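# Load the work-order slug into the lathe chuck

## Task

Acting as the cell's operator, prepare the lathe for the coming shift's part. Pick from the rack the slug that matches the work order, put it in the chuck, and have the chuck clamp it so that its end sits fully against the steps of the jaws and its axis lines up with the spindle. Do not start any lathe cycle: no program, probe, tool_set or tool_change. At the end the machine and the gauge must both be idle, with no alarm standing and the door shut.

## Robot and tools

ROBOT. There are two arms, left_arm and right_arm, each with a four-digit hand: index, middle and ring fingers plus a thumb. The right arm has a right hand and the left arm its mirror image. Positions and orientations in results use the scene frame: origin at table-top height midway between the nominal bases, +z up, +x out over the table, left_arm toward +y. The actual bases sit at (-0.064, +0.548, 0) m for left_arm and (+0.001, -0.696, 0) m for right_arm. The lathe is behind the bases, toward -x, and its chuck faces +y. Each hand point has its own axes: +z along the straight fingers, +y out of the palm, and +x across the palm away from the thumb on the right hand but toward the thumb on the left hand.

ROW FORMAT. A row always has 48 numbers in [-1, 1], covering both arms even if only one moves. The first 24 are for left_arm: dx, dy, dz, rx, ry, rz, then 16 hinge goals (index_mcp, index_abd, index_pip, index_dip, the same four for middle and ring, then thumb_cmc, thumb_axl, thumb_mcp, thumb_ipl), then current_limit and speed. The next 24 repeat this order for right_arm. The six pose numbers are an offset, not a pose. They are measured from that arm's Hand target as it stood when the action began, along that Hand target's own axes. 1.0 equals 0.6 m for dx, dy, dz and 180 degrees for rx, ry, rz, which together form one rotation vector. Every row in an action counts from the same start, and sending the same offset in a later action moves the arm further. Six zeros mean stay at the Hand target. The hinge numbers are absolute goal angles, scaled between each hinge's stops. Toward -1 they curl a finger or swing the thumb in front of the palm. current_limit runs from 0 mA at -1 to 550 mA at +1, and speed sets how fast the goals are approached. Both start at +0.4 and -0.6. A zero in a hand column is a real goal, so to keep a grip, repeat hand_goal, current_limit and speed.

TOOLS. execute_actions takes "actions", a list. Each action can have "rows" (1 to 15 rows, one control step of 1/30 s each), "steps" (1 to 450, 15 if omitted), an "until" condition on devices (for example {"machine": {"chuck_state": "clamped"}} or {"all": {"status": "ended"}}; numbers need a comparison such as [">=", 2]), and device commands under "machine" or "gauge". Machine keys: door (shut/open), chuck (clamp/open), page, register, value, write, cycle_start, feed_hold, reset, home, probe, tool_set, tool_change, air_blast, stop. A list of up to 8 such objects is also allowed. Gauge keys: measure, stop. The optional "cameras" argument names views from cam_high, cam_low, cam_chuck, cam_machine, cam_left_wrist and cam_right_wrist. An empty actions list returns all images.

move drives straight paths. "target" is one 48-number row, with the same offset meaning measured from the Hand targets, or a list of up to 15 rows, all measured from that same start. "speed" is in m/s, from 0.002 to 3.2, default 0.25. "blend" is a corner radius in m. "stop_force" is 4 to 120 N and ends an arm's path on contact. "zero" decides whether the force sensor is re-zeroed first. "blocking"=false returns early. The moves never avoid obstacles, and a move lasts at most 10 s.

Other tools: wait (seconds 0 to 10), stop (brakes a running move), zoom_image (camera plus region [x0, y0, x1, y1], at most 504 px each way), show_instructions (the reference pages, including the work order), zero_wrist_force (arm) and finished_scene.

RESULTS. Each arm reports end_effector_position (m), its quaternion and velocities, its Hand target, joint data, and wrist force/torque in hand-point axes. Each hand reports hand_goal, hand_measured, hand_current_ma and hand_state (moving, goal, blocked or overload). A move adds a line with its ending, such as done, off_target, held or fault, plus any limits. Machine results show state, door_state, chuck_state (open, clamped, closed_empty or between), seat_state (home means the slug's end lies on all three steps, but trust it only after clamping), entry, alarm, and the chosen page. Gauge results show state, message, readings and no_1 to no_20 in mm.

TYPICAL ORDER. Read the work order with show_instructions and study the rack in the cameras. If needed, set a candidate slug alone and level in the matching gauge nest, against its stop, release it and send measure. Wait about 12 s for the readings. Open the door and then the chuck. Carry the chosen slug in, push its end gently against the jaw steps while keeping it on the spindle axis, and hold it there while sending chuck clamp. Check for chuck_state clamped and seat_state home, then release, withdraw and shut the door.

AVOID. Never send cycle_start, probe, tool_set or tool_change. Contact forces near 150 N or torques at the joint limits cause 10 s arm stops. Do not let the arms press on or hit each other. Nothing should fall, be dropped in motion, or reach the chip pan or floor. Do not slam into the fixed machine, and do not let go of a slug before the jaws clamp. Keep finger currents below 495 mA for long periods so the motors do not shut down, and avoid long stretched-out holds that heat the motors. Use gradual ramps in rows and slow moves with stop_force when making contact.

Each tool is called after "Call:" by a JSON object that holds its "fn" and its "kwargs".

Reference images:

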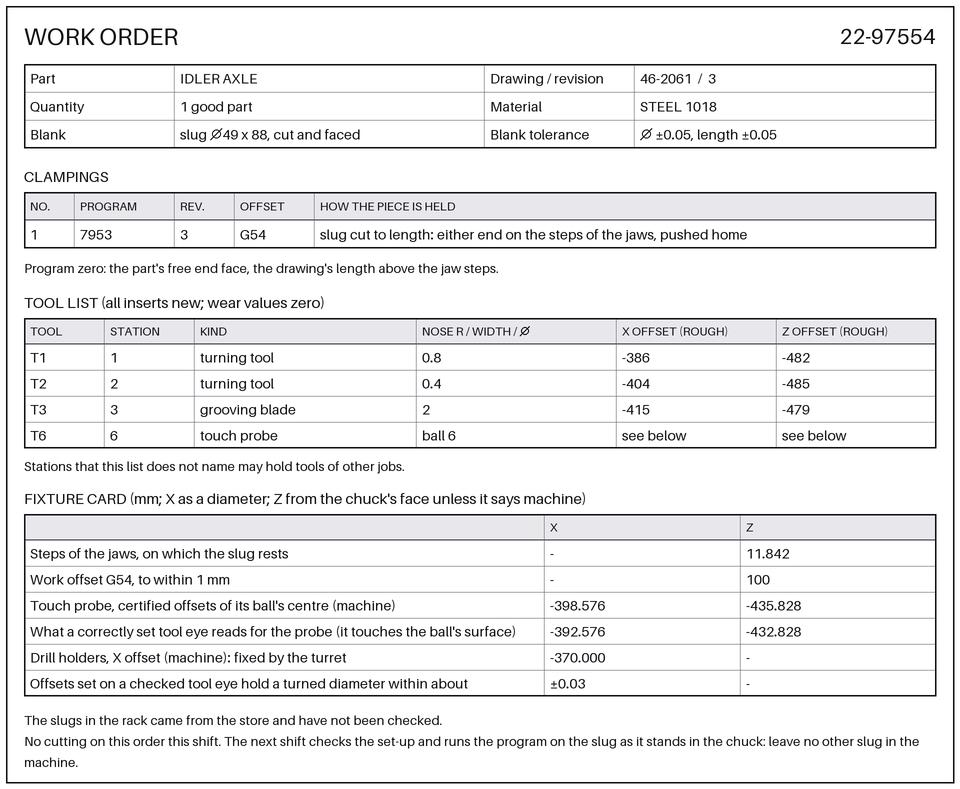

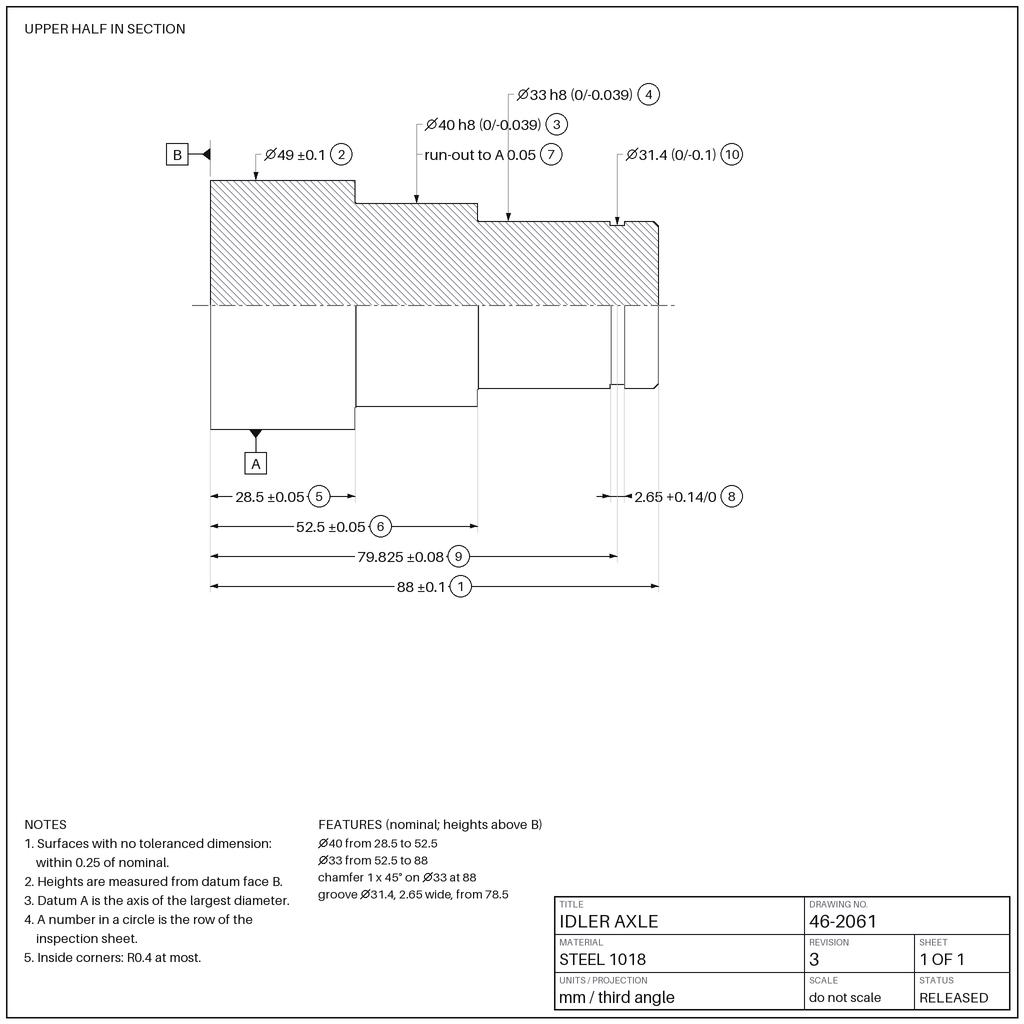

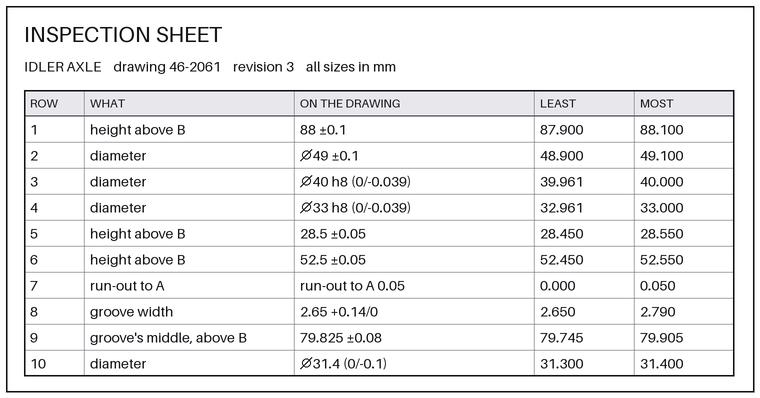

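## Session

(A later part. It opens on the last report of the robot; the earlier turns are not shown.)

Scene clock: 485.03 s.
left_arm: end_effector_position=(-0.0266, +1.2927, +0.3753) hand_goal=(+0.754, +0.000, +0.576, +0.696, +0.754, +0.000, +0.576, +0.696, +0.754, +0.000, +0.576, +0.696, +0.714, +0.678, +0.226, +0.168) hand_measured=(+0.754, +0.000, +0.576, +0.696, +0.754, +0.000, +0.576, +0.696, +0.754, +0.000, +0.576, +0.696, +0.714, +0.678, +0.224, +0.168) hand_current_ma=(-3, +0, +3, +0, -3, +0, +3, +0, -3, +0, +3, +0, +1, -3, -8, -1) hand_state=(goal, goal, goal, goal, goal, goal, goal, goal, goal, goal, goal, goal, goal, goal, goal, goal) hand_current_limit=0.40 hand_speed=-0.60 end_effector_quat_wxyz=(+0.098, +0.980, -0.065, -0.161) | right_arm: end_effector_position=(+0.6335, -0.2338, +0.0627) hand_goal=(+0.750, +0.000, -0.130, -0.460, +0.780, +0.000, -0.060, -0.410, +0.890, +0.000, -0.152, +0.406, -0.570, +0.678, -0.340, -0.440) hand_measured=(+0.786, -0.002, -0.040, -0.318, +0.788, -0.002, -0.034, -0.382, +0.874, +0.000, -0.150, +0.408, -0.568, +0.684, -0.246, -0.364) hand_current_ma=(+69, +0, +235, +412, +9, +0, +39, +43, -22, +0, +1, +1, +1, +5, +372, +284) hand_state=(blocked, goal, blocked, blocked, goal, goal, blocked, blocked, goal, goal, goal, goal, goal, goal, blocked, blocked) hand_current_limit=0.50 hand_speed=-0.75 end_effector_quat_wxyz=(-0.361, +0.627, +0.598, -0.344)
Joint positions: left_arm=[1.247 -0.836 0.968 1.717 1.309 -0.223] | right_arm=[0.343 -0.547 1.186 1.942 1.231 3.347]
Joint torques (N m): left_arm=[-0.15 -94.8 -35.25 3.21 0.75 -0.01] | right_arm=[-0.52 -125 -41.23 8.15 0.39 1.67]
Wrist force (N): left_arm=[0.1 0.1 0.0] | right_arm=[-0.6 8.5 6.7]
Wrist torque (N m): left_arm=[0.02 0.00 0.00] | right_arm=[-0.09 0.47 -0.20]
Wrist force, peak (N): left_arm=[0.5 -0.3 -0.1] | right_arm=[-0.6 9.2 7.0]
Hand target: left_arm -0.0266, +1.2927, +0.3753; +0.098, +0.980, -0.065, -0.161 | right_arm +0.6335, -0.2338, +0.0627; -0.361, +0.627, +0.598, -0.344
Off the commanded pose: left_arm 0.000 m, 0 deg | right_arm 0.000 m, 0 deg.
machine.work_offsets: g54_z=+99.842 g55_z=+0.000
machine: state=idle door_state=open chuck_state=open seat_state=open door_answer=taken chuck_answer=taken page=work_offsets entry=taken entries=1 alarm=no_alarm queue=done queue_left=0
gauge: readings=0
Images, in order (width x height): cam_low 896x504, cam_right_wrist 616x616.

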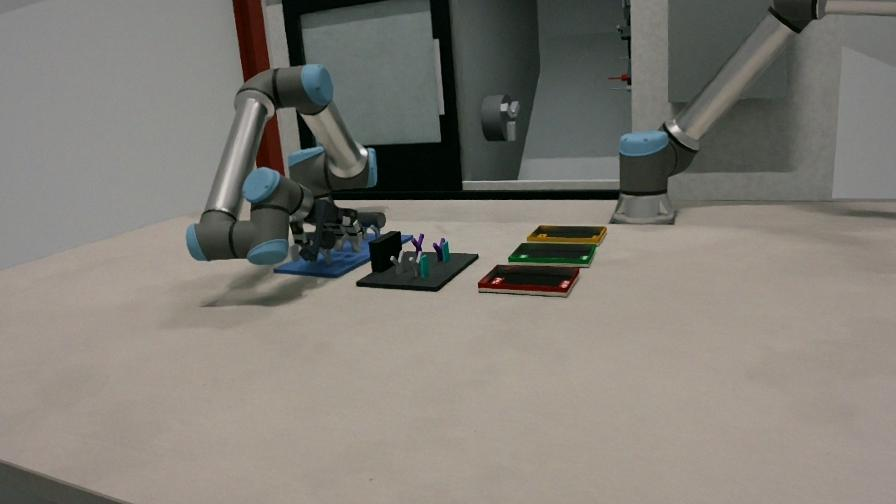

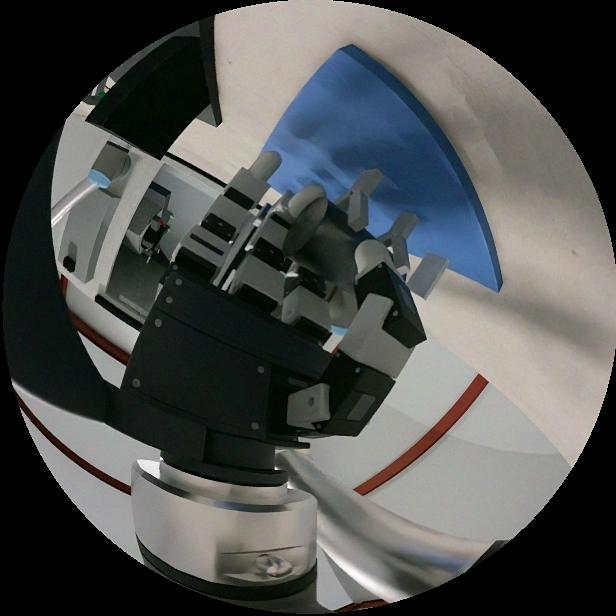

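Call:
{"fn": "move", "kwargs": {"target": [0,0,0,0,0,0,0.754,0,0.576,0.696,0.754,0,0.576,0.696,0.754,0,0.576,0.696,0.714,0.678,0.226,0.168,0.4,-0.6, 0,-0.0433,-0.025,0,0,0,0.75,0,-0.13,-0.46,0.78,0,-0.06,-0.41,0.89,0,-0.153,0.406,-0.571,0.678,-0.34,-0.44,0.5,-0.75], "speed": 0.03, "cameras": ["cam_right_wrist","cam_low","cam_high"]}}

Call:
{"fn": "zoom_image", "kwargs": {"camera": "cam_right_wrist", "region": [240, 100, 500, 360]}}

Call:
{"fn": "zoom_image", "kwargs": {"camera": "cam_low", "region": [280, 190, 360, 270]}}

Scene clock: 491.17 s.
left_arm: end_effector_position=(-0.0266, +1.2927, +0.3753) hand_goal=(+0.754, +0.000, +0.576, +0.696, +0.754, +0.000, +0.576, +0.696, +0.754, +0.000, +0.576, +0.696, +0.714, +0.678, +0.226, +0.168) hand_measured=(+0.754, +0.000, +0.576, +0.696, +0.754, +0.000, +0.576, +0.696, +0.754, +0.000, +0.576, +0.696, +0.714, +0.678, +0.224, +0.168) hand_current_ma=(-3, +0, +3, +0, -3, +0, +3, +0, -3, +0, +3, +0, +1, -3, -8, -1) hand_state=(goal, goal, goal, goal, goal, goal, goal, goal, goal, goal, goal, goal, goal, goal, goal, goal) hand_current_limit=0.40 hand_speed=-0.60 end_effector_quat_wxyz=(+0.098, +0.980, -0.065, -0.161) | right_arm: end_effector_position=(+0.6335, -0.2338, +0.0925) hand_goal=(+0.750, +0.000, -0.130, -0.460, +0.780, +0.000, -0.060, -0.410, +0.890, +0.000, -0.152, +0.406, -0.570, +0.678, -0.340, -0.440) hand_measured=(+0.802, -0.002, -0.038, -0.318, +0.774, -0.002, -0.058, -0.406, +0.874, +0.000, -0.150, +0.408, -0.568, +0.690, -0.246, -0.372) hand_current_ma=(+119, -1, +243, +412, -5, +0, +1, +2, -22, +0, +1, +1, +1, +15, +373, +242) hand_state=(blocked, goal, blocked, blocked, goal, goal, goal, goal, goal, goal, goal, goal, goal, goal, blocked, blocked) hand_current_limit=0.50 hand_speed=-0.75 end_effector_quat_wxyz=(-0.361, +0.627, +0.598, -0.344)
Joint positions: left_arm=[1.247 -0.836 0.968 1.717 1.309 -0.223] | right_arm=[0.343 -0.578 1.187 1.972 1.231 3.347]
Joint torques (N m): left_arm=[1.74 -94.83 -36.25 3.84 1.03 0.05] | right_arm=[-5.39 -125.21 -23.61 10.1 0.74 1.51]
Wrist force (N): left_arm=[-0.1 0.0 0.1] | right_arm=[-1.6 7.8 7.5]
Wrist torque (N m): left_arm=[0.01 0.02 -0.01] | right_arm=[-0.04 0.58 -0.22]
Wrist force, peak (N): left_arm=[0.5 -0.2 0.1] | right_arm=[-0.6 10.1 7.9]
Hand target: left_arm -0.0266, +1.2927, +0.3753; +0.098, +0.980, -0.065, -0.161 | right_arm +0.6335, -0.2338, +0.0927; -0.361, +0.627, +0.598, -0.344
Off the commanded pose: left_arm 0.000 m, 0 deg | right_arm 0.000 m, 0 deg.
machine.work_offsets: g54_z=+99.842 g55_z=+0.000
machine: state=idle door_state=open chuck_state=open seat_state=open door_answer=taken chuck_answer=taken page=work_offsets entry=taken entries=1 alarm=no_alarm queue=done queue_left=0
gauge: readings=0
move: done
Images, in order (width x height): cam_high 896x504, cam_low 896x504, cam_right_wrist 616x616.

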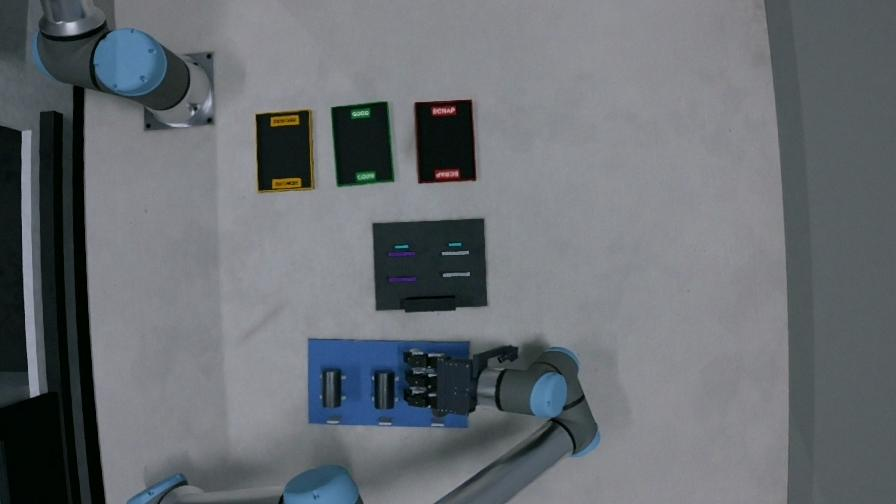

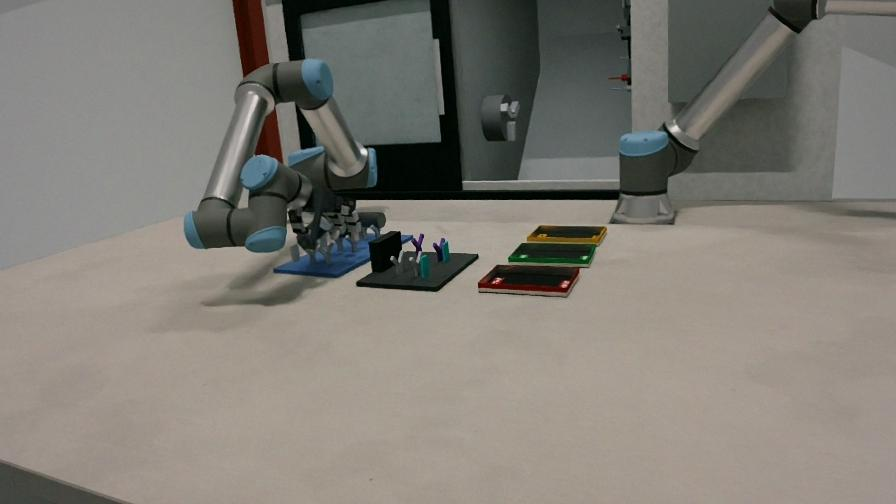

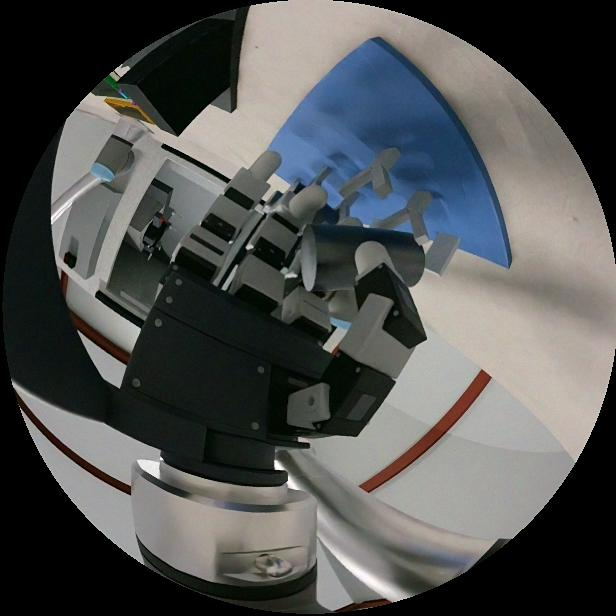

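Scaled by 1.938 from the camera's 616x616 image, which has a finer 880x880 frame.

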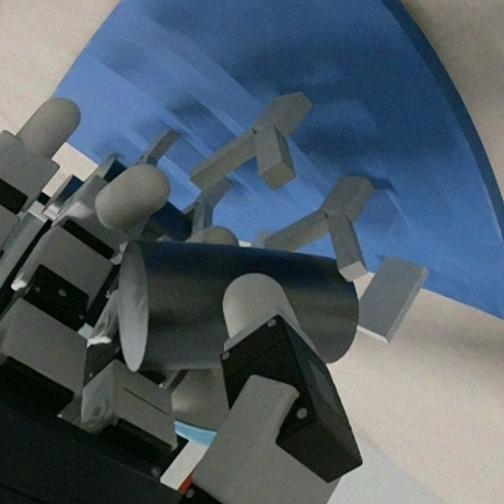

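Scaled by 6.300 from the camera's 896x504 image, which has a finer 1280x720 frame.

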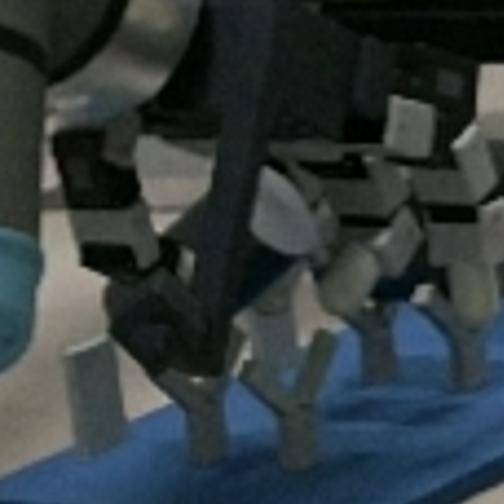

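Call:
{"fn": "move", "kwargs": {"target": [0,0,0,0,0,0,0.754,0,0.576,0.696,0.754,0,0.576,0.696,0.754,0,0.576,0.696,0.714,0.678,0.226,0.168,0.4,-0.6, 0,0.036,0.0208,0,0,0,0.75,0,-0.13,-0.46,0.89,0,0.1,0.1,0.89,0,-0.153,0.406,-0.571,0.678,-0.34,-0.44,0.5,-0.75], "speed": 0.02, "cameras": ["cam_right_wrist","cam_low"]}}

Call:
{"fn": "zoom_image", "kwargs": {"camera": "cam_right_wrist", "region": [240, 100, 500, 360]}}

Call:
{"fn": "zoom_image", "kwargs": {"camera": "cam_low", "region": [280, 190, 360, 270]}}

Scene clock: 508.67 s.
left_arm: end_effector_position=(-0.0266, +1.2927, +0.3753) hand_goal=(+0.754, +0.000, +0.576, +0.696, +0.754, +0.000, +0.576, +0.696, +0.754, +0.000, +0.576, +0.696, +0.714, +0.678, +0.226, +0.168) hand_measured=(+0.754, +0.000, +0.576, +0.696, +0.754, +0.000, +0.576, +0.696, +0.754, +0.000, +0.576, +0.696, +0.714, +0.678, +0.224, +0.168) hand_current_ma=(-3, +0, +3, +0, -3, +0, +3, +0, -3, +0, +3, +0, +1, -3, -8, -1) hand_state=(goal, goal, goal, goal, goal, goal, goal, goal, goal, goal, goal, goal, goal, goal, goal, goal) hand_current_limit=0.40 hand_speed=-0.60 end_effector_quat_wxyz=(+0.098, +0.980, -0.065, -0.161) | right_arm: end_effector_position=(+0.6335, -0.2338, +0.0679) hand_goal=(+0.750, +0.000, -0.130, -0.460, +0.890, +0.000, +0.100, +0.100, +0.890, +0.000, -0.152, +0.406, -0.570, +0.678, -0.340, -0.440) hand_measured=(+0.804, -0.004, -0.038, -0.318, +0.868, -0.002, +0.094, +0.098, +0.874, +0.000, -0.150, +0.408, -0.568, +0.682, -0.246, -0.396) hand_current_ma=(+125, -2, +243, +412, -33, +0, -4, -1, -22, +0, +1, +1, +1, +3, +373, +127) hand_state=(blocked, goal, blocked, blocked, blocked, goal, goal, goal, goal, goal, goal, goal, goal, goal, blocked, blocked) hand_current_limit=0.50 hand_speed=-0.75 end_effector_quat_wxyz=(-0.361, +0.627, +0.598, -0.344)
Joint positions: left_arm=[1.247 -0.836 0.968 1.717 1.309 -0.223] | right_arm=[0.343 -0.552 1.186 1.947 1.231 3.347]
Joint torques (N m): left_arm=[0.8 -94.76 -34.81 3.7 0.65 -0.29] | right_arm=[-7.37 -99.61 -45.99 4.02 0.83 -1.51]
Wrist force (N): left_arm=[0.2 -0.1 -0.3] | right_arm=[0.2 6.4 8.0]
Wrist torque (N m): left_arm=[0.03 -0.03 0.01] | right_arm=[-0.05 0.63 -0.13]
Wrist force, peak (N): left_arm=[0.7 0.0 0.1] | right_arm=[-1.7 8.3 7.8]
Hand target: left_arm -0.0266, +1.2927, +0.3753; +0.098, +0.980, -0.065, -0.161 | right_arm +0.6335, -0.2338, +0.0677; -0.361, +0.627, +0.598, -0.344
Off the commanded pose: left_arm 0.000 m, 0 deg | right_arm 0.000 m, 0 deg.
machine.work_offsets: g54_z=+99.842 g55_z=+0.000
machine: state=idle door_state=open chuck_state=open seat_state=open door_answer=taken chuck_answer=taken page=work_offsets entry=taken entries=1 alarm=no_alarm queue=done queue_left=0
gauge: readings=0
move: done
Images, in order (width x height): cam_low 896x504, cam_right_wrist 616x616.

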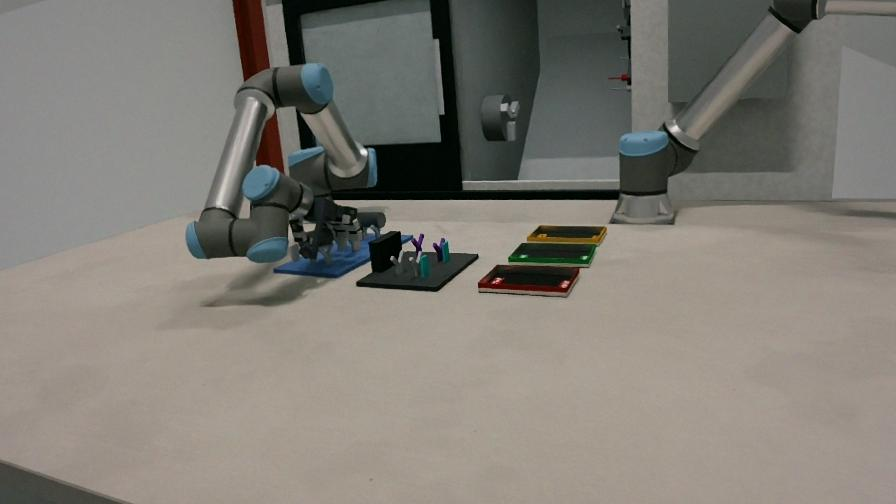

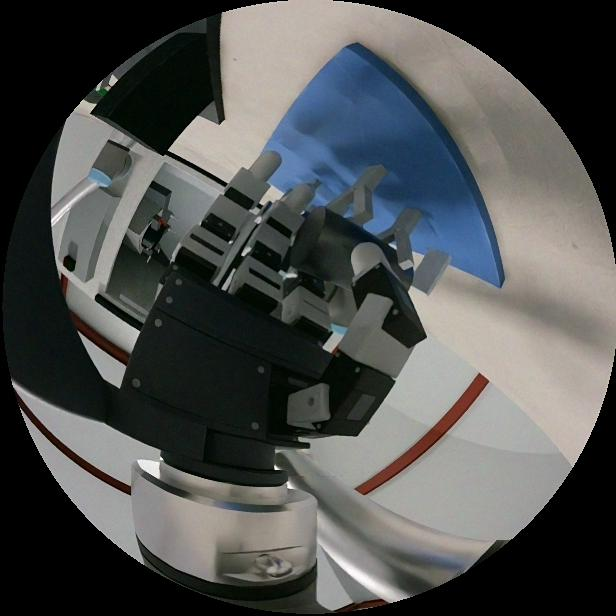

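Scaled by 1.938 from the camera's 616x616 image, which has a finer 880x880 frame.

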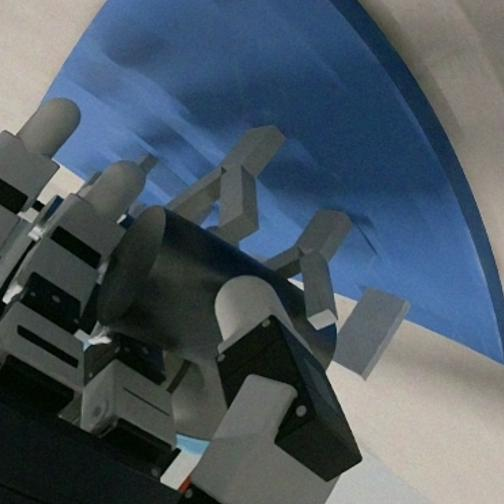

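Scaled by 6.300 from the camera's 896x504 image, which has a finer 1280x720 frame.

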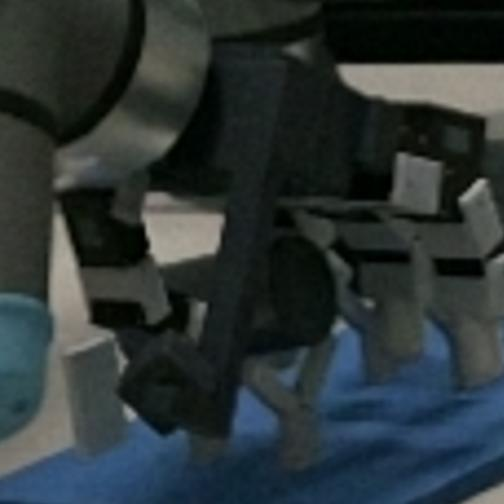

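Call:
{"fn": "move", "kwargs": {"target": [0,0,0,0,0,0,0.754,0,0.576,0.696,0.754,0,0.576,0.696,0.754,0,0.576,0.696,0.714,0.678,0.226,0.168,0.4,-0.6, 0,0.0087,0.005,0,0,0,0.75,0,-0.13,-0.46,0.89,0,0.1,0.1,0.89,0,-0.153,0.406,-0.571,0.678,-0.34,-0.44,0.5,-0.75], "speed": 0.02}}

Call:
{"fn": "execute_actions", "kwargs": {"actions": [{"rows":[[0,0,0,0,0,0,0.754,0,0.576,0.696,0.754,0,0.576,0.696,0.754,0,0.576,0.696,0.714,0.678,0.226,0.168,0.4,-0.6, 0,0,0,0,0,0,0.82,0,0.0,-0.15,0.89,0,0.1,0.1,0.89,0,-0.153,0.406,-0.571,0.678,-0.2,-0.2,0.5,-0.85]],"steps":60},{"rows":[[0,0,0,0,0,0,0.754,0,0.576,0.696,0.754,0,0.576,0.696,0.754,0,0.576,0.696,0.714,0.678,0.226,0.168,0.4,-0.6, 0,0,0,0,0,0,0.89,0,-0.153,0.406,0.89,0,-0.153,0.406,0.89,0,-0.153,0.406,-0.571,0.678,-0.112,-0.0486,0.5,-0.6]],"steps":60}], "cameras": ["cam_right_wrist","cam_low"]}}

Call:
{"fn": "zoom_image", "kwargs": {"camera": "cam_right_wrist", "region": [240, 100, 500, 360]}}

Call:
{"fn": "zoom_image", "kwargs": {"camera": "cam_low", "region": [280, 190, 360, 270]}}

Scene clock: 516.30 s.
left_arm: end_effector_position=(-0.0266, +1.2927, +0.3753) hand_goal=(+0.754, +0.000, +0.576, +0.696, +0.754, +0.000, +0.576, +0.696, +0.754, +0.000, +0.576, +0.696, +0.714, +0.678, +0.226, +0.168) hand_measured=(+0.754, +0.000, +0.576, +0.696, +0.754, +0.000, +0.576, +0.696, +0.754, +0.000, +0.576, +0.696, +0.714, +0.678, +0.224, +0.168) hand_current_ma=(-3, +0, +3, +0, -3, +0, +3, +0, -3, +0, +3, +0, +1, -3, -8, -1) hand_state=(goal, goal, goal, goal, goal, goal, goal, goal, goal, goal, goal, goal, goal, goal, goal, goal) hand_current_limit=0.40 hand_speed=-0.60 end_effector_quat_wxyz=(+0.098, +0.980, -0.065, -0.161) | right_arm: end_effector_position=(+0.6335, -0.2338, +0.0619) hand_goal=(+0.750, +0.000, -0.130, -0.460, +0.890, +0.000, +0.100, +0.100, +0.890, +0.000, -0.152, +0.406, -0.570, +0.678, -0.340, -0.440) hand_measured=(+0.804, -0.004, -0.038, -0.318, +0.868, -0.002, +0.094, +0.098, +0.874, +0.000, -0.150, +0.408, -0.574, +0.672, -0.246, -0.398) hand_current_ma=(+125, -2, +243, +412, -33, +0, -4, -1, -22, +0, +1, +1, -2, -6, +373, +124) hand_state=(blocked, goal, blocked, blocked, blocked, goal, goal, goal, goal, goal, goal, goal, goal, goal, blocked, blocked) hand_current_limit=0.50 hand_speed=-0.75 end_effector_quat_wxyz=(-0.361, +0.627, +0.598, -0.344)
Joint positions: left_arm=[1.247 -0.836 0.968 1.717 1.309 -0.223] | right_arm=[0.343 -0.546 1.186 1.941 1.231 3.347]
Joint torques (N m): left_arm=[0.58 -96.4 -36.36 3.79 0.51 -0.03] | right_arm=[-2.72 -94.13 -45.64 3.92 0.08 1.1]
Wrist force (N): left_arm=[0.1 0.0 0.1] | right_arm=[0.5 7.2 7.6]
Wrist torque (N m): left_arm=[0.02 -0.01 0.00] | right_arm=[-0.03 0.62 -0.15]
Wrist force, peak (N): left_arm=[0.5 0.0 0.3] | right_arm=[0.3 6.5 8.6]
Hand target: left_arm -0.0266, +1.2927, +0.3753; +0.098, +0.980, -0.065, -0.161 | right_arm +0.6335, -0.2338, +0.0617; -0.361, +0.627, +0.598, -0.344
Off the commanded pose: left_arm 0.000 m, 0 deg | right_arm 0.000 m, 0 deg.
machine.work_offsets: g54_z=+99.842 g55_z=+0.000
machine: state=idle door_state=open chuck_state=open seat_state=open door_answer=taken chuck_answer=taken page=work_offsets entry=taken entries=1 alarm=no_alarm queue=done queue_left=0
gauge: readings=0
move: done

Scene clock: 520.50 s.
left_arm: end_effector_position=(-0.0266, +1.2927, +0.3753) hand_goal=(+0.754, +0.000, +0.576, +0.696, +0.754, +0.000, +0.576, +0.696, +0.754, +0.000, +0.576, +0.696, +0.714, +0.678, +0.226, +0.168) hand_measured=(+0.754, +0.000, +0.576, +0.696, +0.754, +0.000, +0.576, +0.696, +0.754, +0.000, +0.576, +0.696, +0.714, +0.678, +0.224, +0.168) hand_current_ma=(-3, +0, +3, +0, -3, +0, +3, +0, -3, +0, +3, +0, +1, -3, -8, -1) hand_state=(goal, goal, goal, goal, goal, goal, goal, goal, goal, goal, goal, goal, goal, goal, goal, goal) hand_current_limit=0.40 hand_speed=-0.60 end_effector_quat_wxyz=(+0.098, +0.980, -0.065, -0.161) | right_arm: end_effector_position=(+0.6335, -0.2338, +0.0617) hand_goal=(+0.890, +0.000, -0.152, +0.406, +0.890, +0.000, -0.152, +0.406, +0.890, +0.000, -0.152, +0.406, -0.570, +0.678, -0.112, -0.048) hand_measured=(+0.870, -0.004, -0.150, +0.404, +0.868, -0.002, -0.150, +0.404, +0.874, +0.000, -0.150, +0.408, -0.574, +0.676, -0.114, -0.050) hand_current_ma=(-30, -2, +1, -1, -33, +0, +1, -1, -22, +0, +1, +1, -2, -1, -1, -1) hand_state=(blocked, goal, goal, goal, blocked, goal, goal, goal, goal, goal, goal, goal, goal, goal, goal, goal) hand_current_limit=0.50 hand_speed=-0.60 end_effector_quat_wxyz=(-0.361, +0.627, +0.598, -0.344)
Joint positions: left_arm=[1.247 -0.836 0.968 1.717 1.309 -0.223] | right_arm=[0.343 -0.546 1.186 1.941 1.231 3.347]
Joint torques (N m): left_arm=[-1.63 -95.03 -35.71 3.36 0.83 -0.03] | right_arm=[-11.31 -91.82 -16.2 2.8 1.46 1.59]
Wrist force (N): left_arm=[0.1 -0.1 0.2] | right_arm=[-0.7 -0.7 1.4]
Wrist torque (N m): left_arm=[-0.02 -0.01 0.01] | right_arm=[0.27 0.42 -0.03]
Wrist force, peak (N): left_arm=[0.4 -0.1 -0.1] | right_arm=[0.8 6.6 7.5]
Hand target: left_arm -0.0266, +1.2927, +0.3753; +0.098, +0.980, -0.065, -0.161 | right_arm +0.6335, -0.2338, +0.0617; -0.361, +0.627, +0.598, -0.344
Off the commanded pose: left_arm 0.000 m, 0 deg | right_arm 0.000 m, 0 deg.
machine.work_offsets: g54_z=+99.842 g55_z=+0.000
machine: state=idle door_state=open chuck_state=open seat_state=open door_answer=taken chuck_answer=taken page=work_offsets entry=taken entries=1 alarm=no_alarm queue=done queue_left=0
gauge: readings=0
Images, in order (width x height): cam_low 896x504, cam_right_wrist 616x616.

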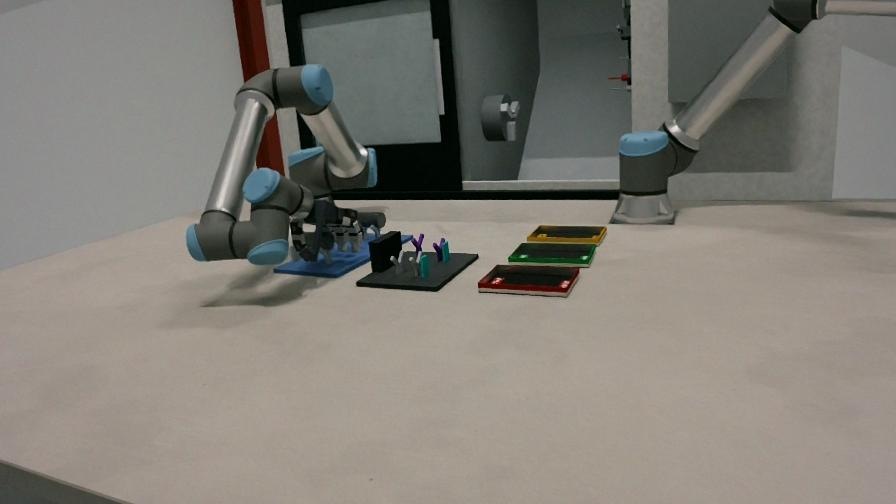

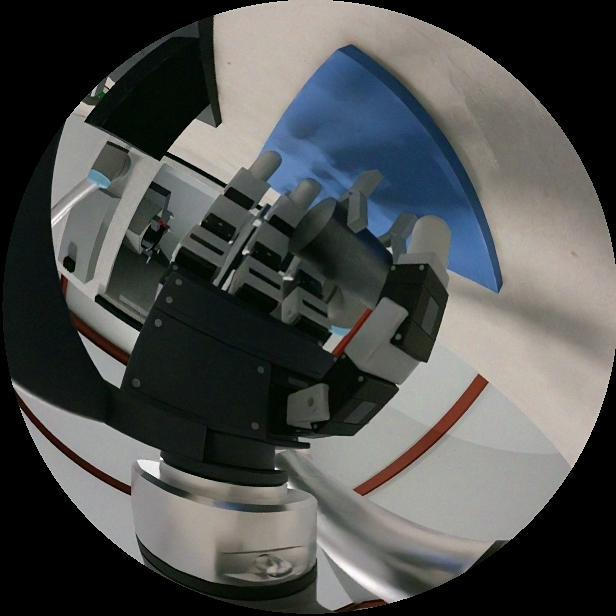

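Scaled by 1.938 from the camera's 616x616 image, which has a finer 880x880 frame.

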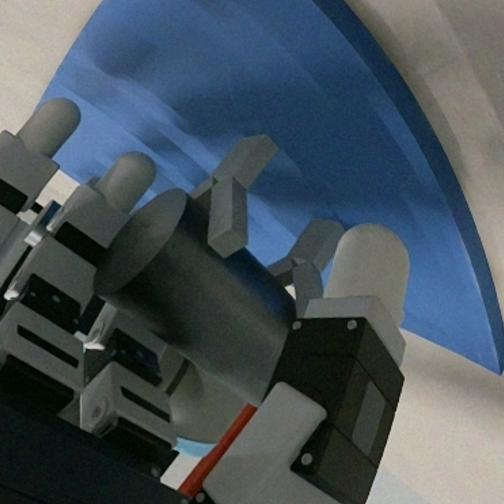

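Scaled by 6.300 from the camera's 896x504 image, which has a finer 1280x720 frame.

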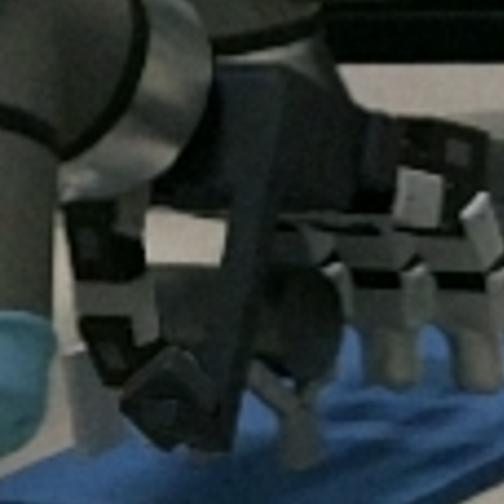

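Call:
{"fn": "move", "kwargs": {"target": [0,0,0,0,0,0,0.754,0,0.576,0.696,0.754,0,0.576,0.696,0.754,0,0.576,0.696,0.714,0.678,0.226,0.168,0.4,-0.6, -0.015,0,0,0,0,0,0.89,0,-0.153,0.406,0.89,0,-0.153,0.406,0.89,0,-0.153,0.406,-0.571,0.678,-0.112,-0.0486,0.5,-0.6], "speed": 0.03}}

Call:
{"fn": "execute_actions", "kwargs": {"actions": [{"rows":[[0,0,0,0,0,0,0.754,0,0.576,0.696,0.754,0,0.576,0.696,0.754,0,0.576,0.696,0.714,0.678,0.226,0.168,0.4,-0.6, 0,0,0,0,0,0,0.80,0,-0.026,-0.2,0.89,0,-0.153,0.406,0.89,0,-0.153,0.406,-0.571,0.678,-0.18,-0.2,0.5,-0.6]],"steps":50},{"rows":[[0,0,0,0,0,0,0.754,0,0.576,0.696,0.754,0,0.576,0.696,0.754,0,0.576,0.696,0.714,0.678,0.226,0.168,0.4,-0.6, 0,0,0,0,0,0,0.75,0,-0.11,-0.40,0.89,0,-0.153,0.406,0.89,0,-0.153,0.406,-0.571,0.678,-0.32,-0.38,0.4,-0.75]],"steps":60}], "cameras": ["cam_right_wrist","cam_low"]}}

Call:
{"fn": "zoom_image", "kwargs": {"camera": "cam_right_wrist", "region": [240, 100, 500, 360]}}

Call:
{"fn": "zoom_image", "kwargs": {"camera": "cam_low", "region": [280, 190, 360, 270]}}

Scene clock: 544.63 s.
left_arm: end_effector_position=(-0.0266, +1.2927, +0.3753) hand_goal=(+0.754, +0.000, +0.576, +0.696, +0.754, +0.000, +0.576, +0.696, +0.754, +0.000, +0.576, +0.696, +0.714, +0.678, +0.226, +0.168) hand_measured=(+0.754, +0.000, +0.576, +0.696, +0.754, +0.000, +0.576, +0.696, +0.754, +0.000, +0.576, +0.696, +0.714, +0.678, +0.224, +0.168) hand_current_ma=(-3, +0, +3, +0, -3, +0, +3, +0, -3, +0, +3, +0, +1, -3, -8, -1) hand_state=(goal, goal, goal, goal, goal, goal, goal, goal, goal, goal, goal, goal, goal, goal, goal, goal) hand_current_limit=0.40 hand_speed=-0.60 end_effector_quat_wxyz=(+0.098, +0.980, -0.065, -0.161) | right_arm: end_effector_position=(+0.6331, -0.2427, +0.0617) hand_goal=(+0.890, +0.000, -0.152, +0.406, +0.890, +0.000, -0.152, +0.406, +0.890, +0.000, -0.152, +0.406, -0.570, +0.678, -0.112, -0.048) hand_measured=(+0.870, -0.004, -0.150, +0.404, +0.868, -0.002, -0.150, +0.404, +0.874, +0.000, -0.150, +0.408, -0.574, +0.676, -0.114, -0.050) hand_current_ma=(-30, -1, +1, -1, -33, +0, +1, -1, -22, +0, +1, +1, -2, -1, -1, -1) hand_state=(blocked, goal, goal, goal, blocked, goal, goal, goal, goal, goal, goal, goal, goal, goal, goal, goal) hand_current_limit=0.50 hand_speed=-0.60 end_effector_quat_wxyz=(-0.361, +0.627, +0.598, -0.344)
Joint positions: left_arm=[1.247 -0.836 0.968 1.717 1.309 -0.223] | right_arm=[0.334 -0.553 1.201 1.934 1.239 3.342]
Joint torques (N m): left_arm=[-0.81 -96.97 -36.29 3.58 0.57 -0.4] | right_arm=[-15.42 -118.58 -14.75 0.97 3.77 -2.36]
Wrist force (N): left_arm=[0.1 0.1 0.1] | right_arm=[-0.6 -0.7 1.2]
Wrist torque (N m): left_arm=[0.02 -0.01 0.00] | right_arm=[0.29 0.41 0.25]
Wrist force, peak (N): left_arm=[0.4 -0.5 0.0] | right_arm=[-0.9 -0.7 1.8]
Hand target: left_arm -0.0266, +1.2927, +0.3753; +0.098, +0.980, -0.065, -0.161 | right_arm +0.6331, -0.2428, +0.0617; -0.361, +0.627, +0.598, -0.344
Off the commanded pose: left_arm 0.000 m, 0 deg | right_arm 0.000 m, 0 deg.
machine.work_offsets: g54_z=+99.842 g55_z=+0.000
machine: state=idle door_state=open chuck_state=open seat_state=open door_answer=taken chuck_answer=taken page=work_offsets entry=taken entries=1 alarm=no_alarm queue=done queue_left=0
gauge: readings=0
move: done

Scene clock: 548.50 s.
left_arm: end_effector_position=(-0.0266, +1.2927, +0.3753) hand_goal=(+0.754, +0.000, +0.576, +0.696, +0.754, +0.000, +0.576, +0.696, +0.754, +0.000, +0.576, +0.696, +0.714, +0.678, +0.226, +0.168) hand_measured=(+0.754, +0.000, +0.576, +0.696, +0.754, +0.000, +0.576, +0.696, +0.754, +0.000, +0.576, +0.696, +0.714, +0.678, +0.224, +0.168) hand_current_ma=(-3, +0, +3, +0, -3, +0, +3, +0, -3, +0, +3, +0, +1, -3, -8, -1) hand_state=(goal, goal, goal, goal, goal, goal, goal, goal, goal, goal, goal, goal, goal, goal, goal, goal) hand_current_limit=0.40 hand_speed=-0.60 end_effector_quat_wxyz=(+0.098, +0.980, -0.065, -0.161) | right_arm: end_effector_position=(+0.6331, -0.2428, +0.0617) hand_goal=(+0.750, +0.000, -0.110, -0.400, +0.890, +0.000, -0.152, +0.406, +0.890, +0.000, -0.152, +0.406, -0.570, +0.678, -0.320, -0.380) hand_measured=(+0.766, -0.002, -0.054, -0.256, +0.868, -0.002, -0.150, +0.404, +0.874, +0.000, -0.150, +0.408, -0.574, +0.676, -0.260, -0.326) hand_current_ma=(+20, +0, +120, +385, -33, +0, +1, -1, -22, +0, +1, +1, -2, -1, +188, +177) hand_state=(goal, goal, blocked, blocked, blocked, goal, goal, goal, goal, goal, goal, goal, goal, goal, blocked, blocked) hand_current_limit=0.40 hand_speed=-0.75 end_effector_quat_wxyz=(-0.361, +0.627, +0.598, -0.344)
Joint positions: left_arm=[1.247 -0.836 0.968 1.717 1.309 -0.223] | right_arm=[0.334 -0.553 1.201 1.934 1.239 3.342]
Joint torques (N m): left_arm=[-2.62 -94.66 -35.45 3.71 0.59 -0.12] | right_arm=[-15.9 -117.6 -41.05 8.77 0.71 0.33]
Wrist force (N): left_arm=[-0.2 -0.1 0.1] | right_arm=[-1.1 8.1 6.6]
Wrist torque (N m): left_arm=[0.01 0.03 -0.02] | right_arm=[-0.08 0.56 0.06]
Wrist force, peak (N): left_arm=[0.4 -0.3 0.0] | right_arm=[-0.8 8.3 6.9]
Hand target: left_arm -0.0266, +1.2927, +0.3753; +0.098, +0.980, -0.065, -0.161 | right_arm +0.6331, -0.2428, +0.0617; -0.361, +0.627, +0.598, -0.344
Off the commanded pose: left_arm 0.000 m, 0 deg | right_arm 0.000 m, 0 deg.
machine.work_offsets: g54_z=+99.842 g55_z=+0.000
machine: state=idle door_state=open chuck_state=open seat_state=open door_answer=taken chuck_answer=taken page=work_offsets entry=taken entries=1 alarm=no_alarm queue=done queue_left=0
gauge: readings=0
Images, in order (width x height): cam_low 896x504, cam_right_wrist 616x616.

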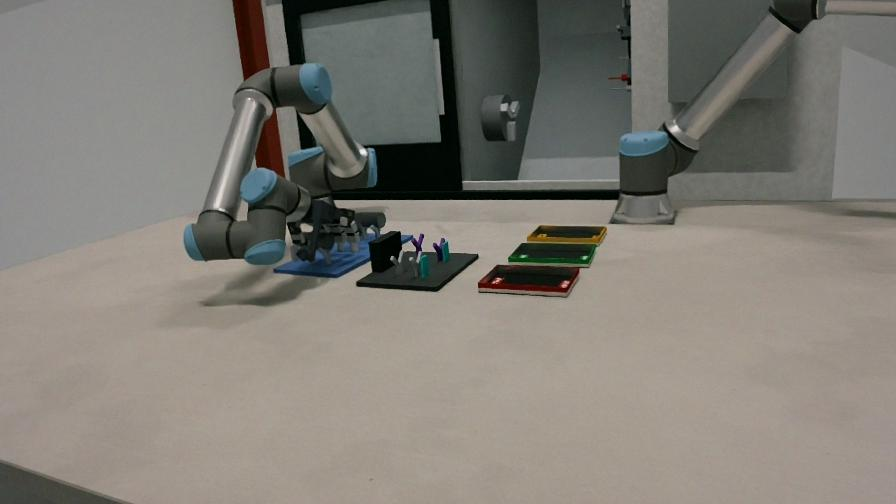

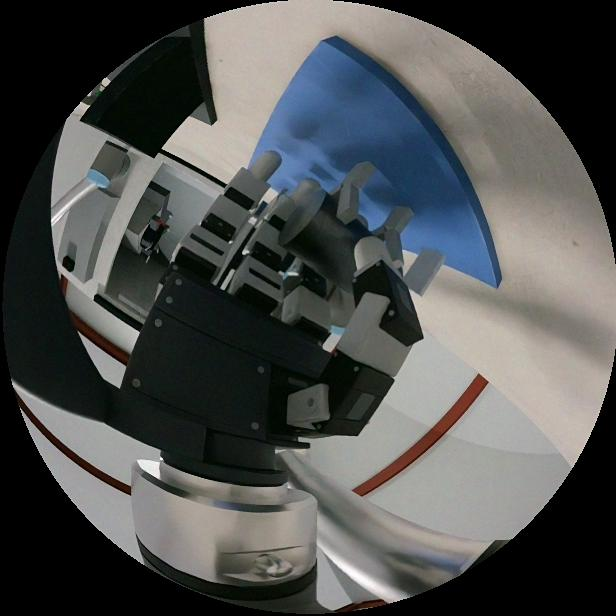

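Scaled by 1.938 from the camera's 616x616 image, which has a finer 880x880 frame.

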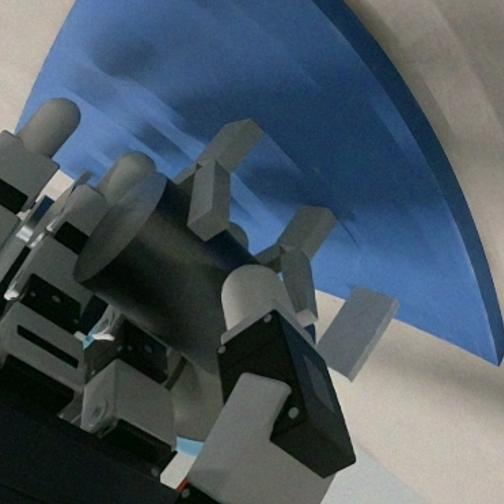

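Scaled by 6.300 from the camera's 896x504 image, which has a finer 1280x720 frame.

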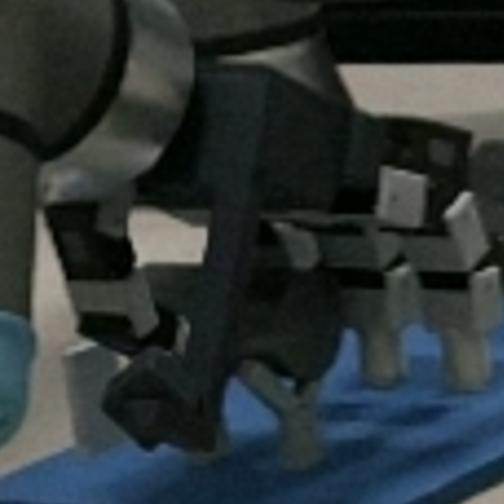

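Call:
{"fn": "move", "kwargs": {"target": [0,0,0,0,0,0,0.754,0,0.576,0.696,0.754,0,0.576,0.696,0.754,0,0.576,0.696,0.714,0.678,0.226,0.168,0.4,-0.6, 0.0125,0,0,0,0,0,0.75,0,-0.11,-0.40,0.89,0,-0.153,0.406,0.89,0,-0.153,0.406,-0.571,0.678,-0.32,-0.38,0.4,-0.75], "speed": 0.02, "cameras": ["cam_right_wrist","cam_low"]}}

Call:
{"fn": "zoom_image", "kwargs": {"camera": "cam_right_wrist", "region": [240, 100, 500, 360]}}

Call:
{"fn": "zoom_image", "kwargs": {"camera": "cam_low", "region": [280, 190, 360, 270]}}

Scene clock: 555.43 s.
left_arm: end_effector_position=(-0.0266, +1.2927, +0.3753) hand_goal=(+0.754, +0.000, +0.576, +0.696, +0.754, +0.000, +0.576, +0.696, +0.754, +0.000, +0.576, +0.696, +0.714, +0.678, +0.226, +0.168) hand_measured=(+0.754, +0.000, +0.576, +0.696, +0.754, +0.000, +0.576, +0.696, +0.754, +0.000, +0.576, +0.696, +0.714, +0.678, +0.224, +0.168) hand_current_ma=(-3, +0, +3, +0, -3, +0, +3, +0, -3, +0, +3, +0, +1, -3, -8, -1) hand_state=(goal, goal, goal, goal, goal, goal, goal, goal, goal, goal, goal, goal, goal, goal, goal, goal) hand_current_limit=0.40 hand_speed=-0.60 end_effector_quat_wxyz=(+0.098, +0.980, -0.065, -0.161) | right_arm: end_effector_position=(+0.6335, -0.2354, +0.0617) hand_goal=(+0.750, +0.000, -0.110, -0.400, +0.890, +0.000, -0.152, +0.406, +0.890, +0.000, -0.152, +0.406, -0.570, +0.678, -0.320, -0.380) hand_measured=(+0.768, +0.002, -0.048, -0.262, +0.868, -0.002, -0.150, +0.404, +0.874, +0.000, -0.150, +0.408, -0.572, +0.678, -0.260, -0.330) hand_current_ma=(+23, +1, +135, +385, -33, +0, +1, -1, -22, +0, +1, +1, -1, +0, +192, +158) hand_state=(goal, goal, blocked, blocked, blocked, goal, goal, goal, goal, goal, goal, goal, goal, goal, blocked, blocked) hand_current_limit=0.40 hand_speed=-0.75 end_effector_quat_wxyz=(-0.361, +0.627, +0.598, -0.344)
Joint positions: left_arm=[1.247 -0.836 0.968 1.717 1.309 -0.223] | right_arm=[0.341 -0.547 1.189 1.94 1.233 3.346]
Joint torques (N m): left_arm=[1.59 -95.38 -35.29 3.8 0.98 -0.08] | right_arm=[16.5 -98.97 -45.41 9.49 -4.66 2.07]
Wrist force (N): left_arm=[0.2 0.1 0.1] | right_arm=[-1.9 7.3 7.1]
Wrist torque (N m): left_arm=[0.02 -0.02 0.01] | right_arm=[-0.05 0.47 -0.19]
Wrist force, peak (N): left_arm=[0.4 -0.2 0.2] | right_arm=[-0.9 8.5 7.0]
Hand target: left_arm -0.0266, +1.2927, +0.3753; +0.098, +0.980, -0.065, -0.161 | right_arm +0.6335, -0.2353, +0.0617; -0.361, +0.627, +0.598, -0.344
Off the commanded pose: left_arm 0.000 m, 0 deg | right_arm 0.000 m, 0 deg.
machine.work_offsets: g54_z=+99.842 g55_z=+0.000
machine: state=idle door_state=open chuck_state=open seat_state=open door_answer=taken chuck_answer=taken page=work_offsets entry=taken entries=1 alarm=no_alarm queue=done queue_left=0
gauge: readings=0
move: done
Images, in order (width x height): cam_low 896x504, cam_right_wrist 616x616.

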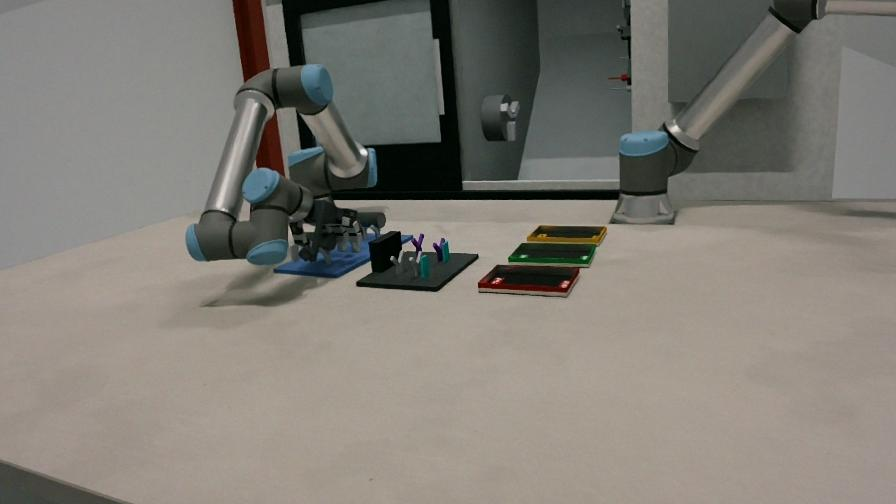

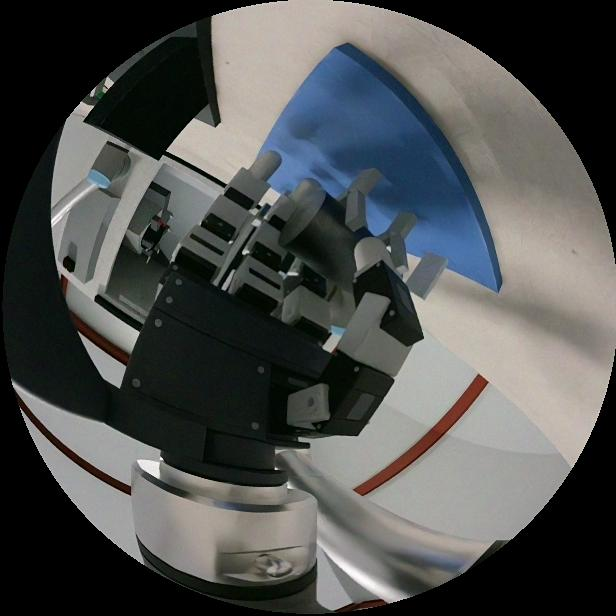

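Scaled by 1.938 from the camera's 616x616 image, which has a finer 880x880 frame.

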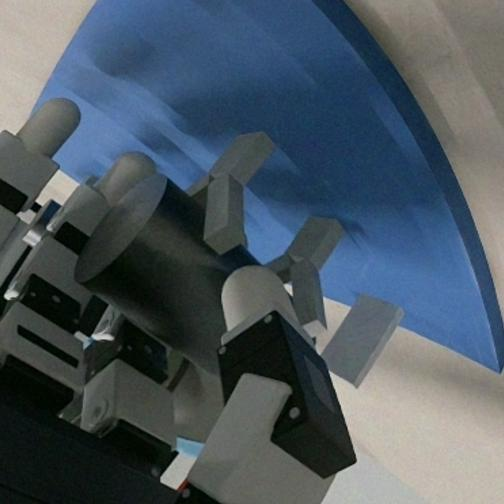

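Scaled by 6.300 from the camera's 896x504 image, which has a finer 1280x720 frame.

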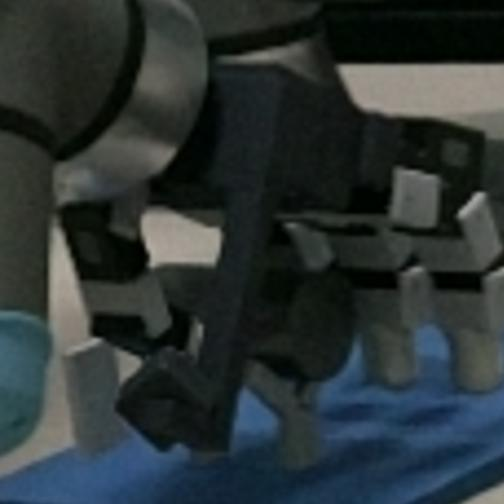

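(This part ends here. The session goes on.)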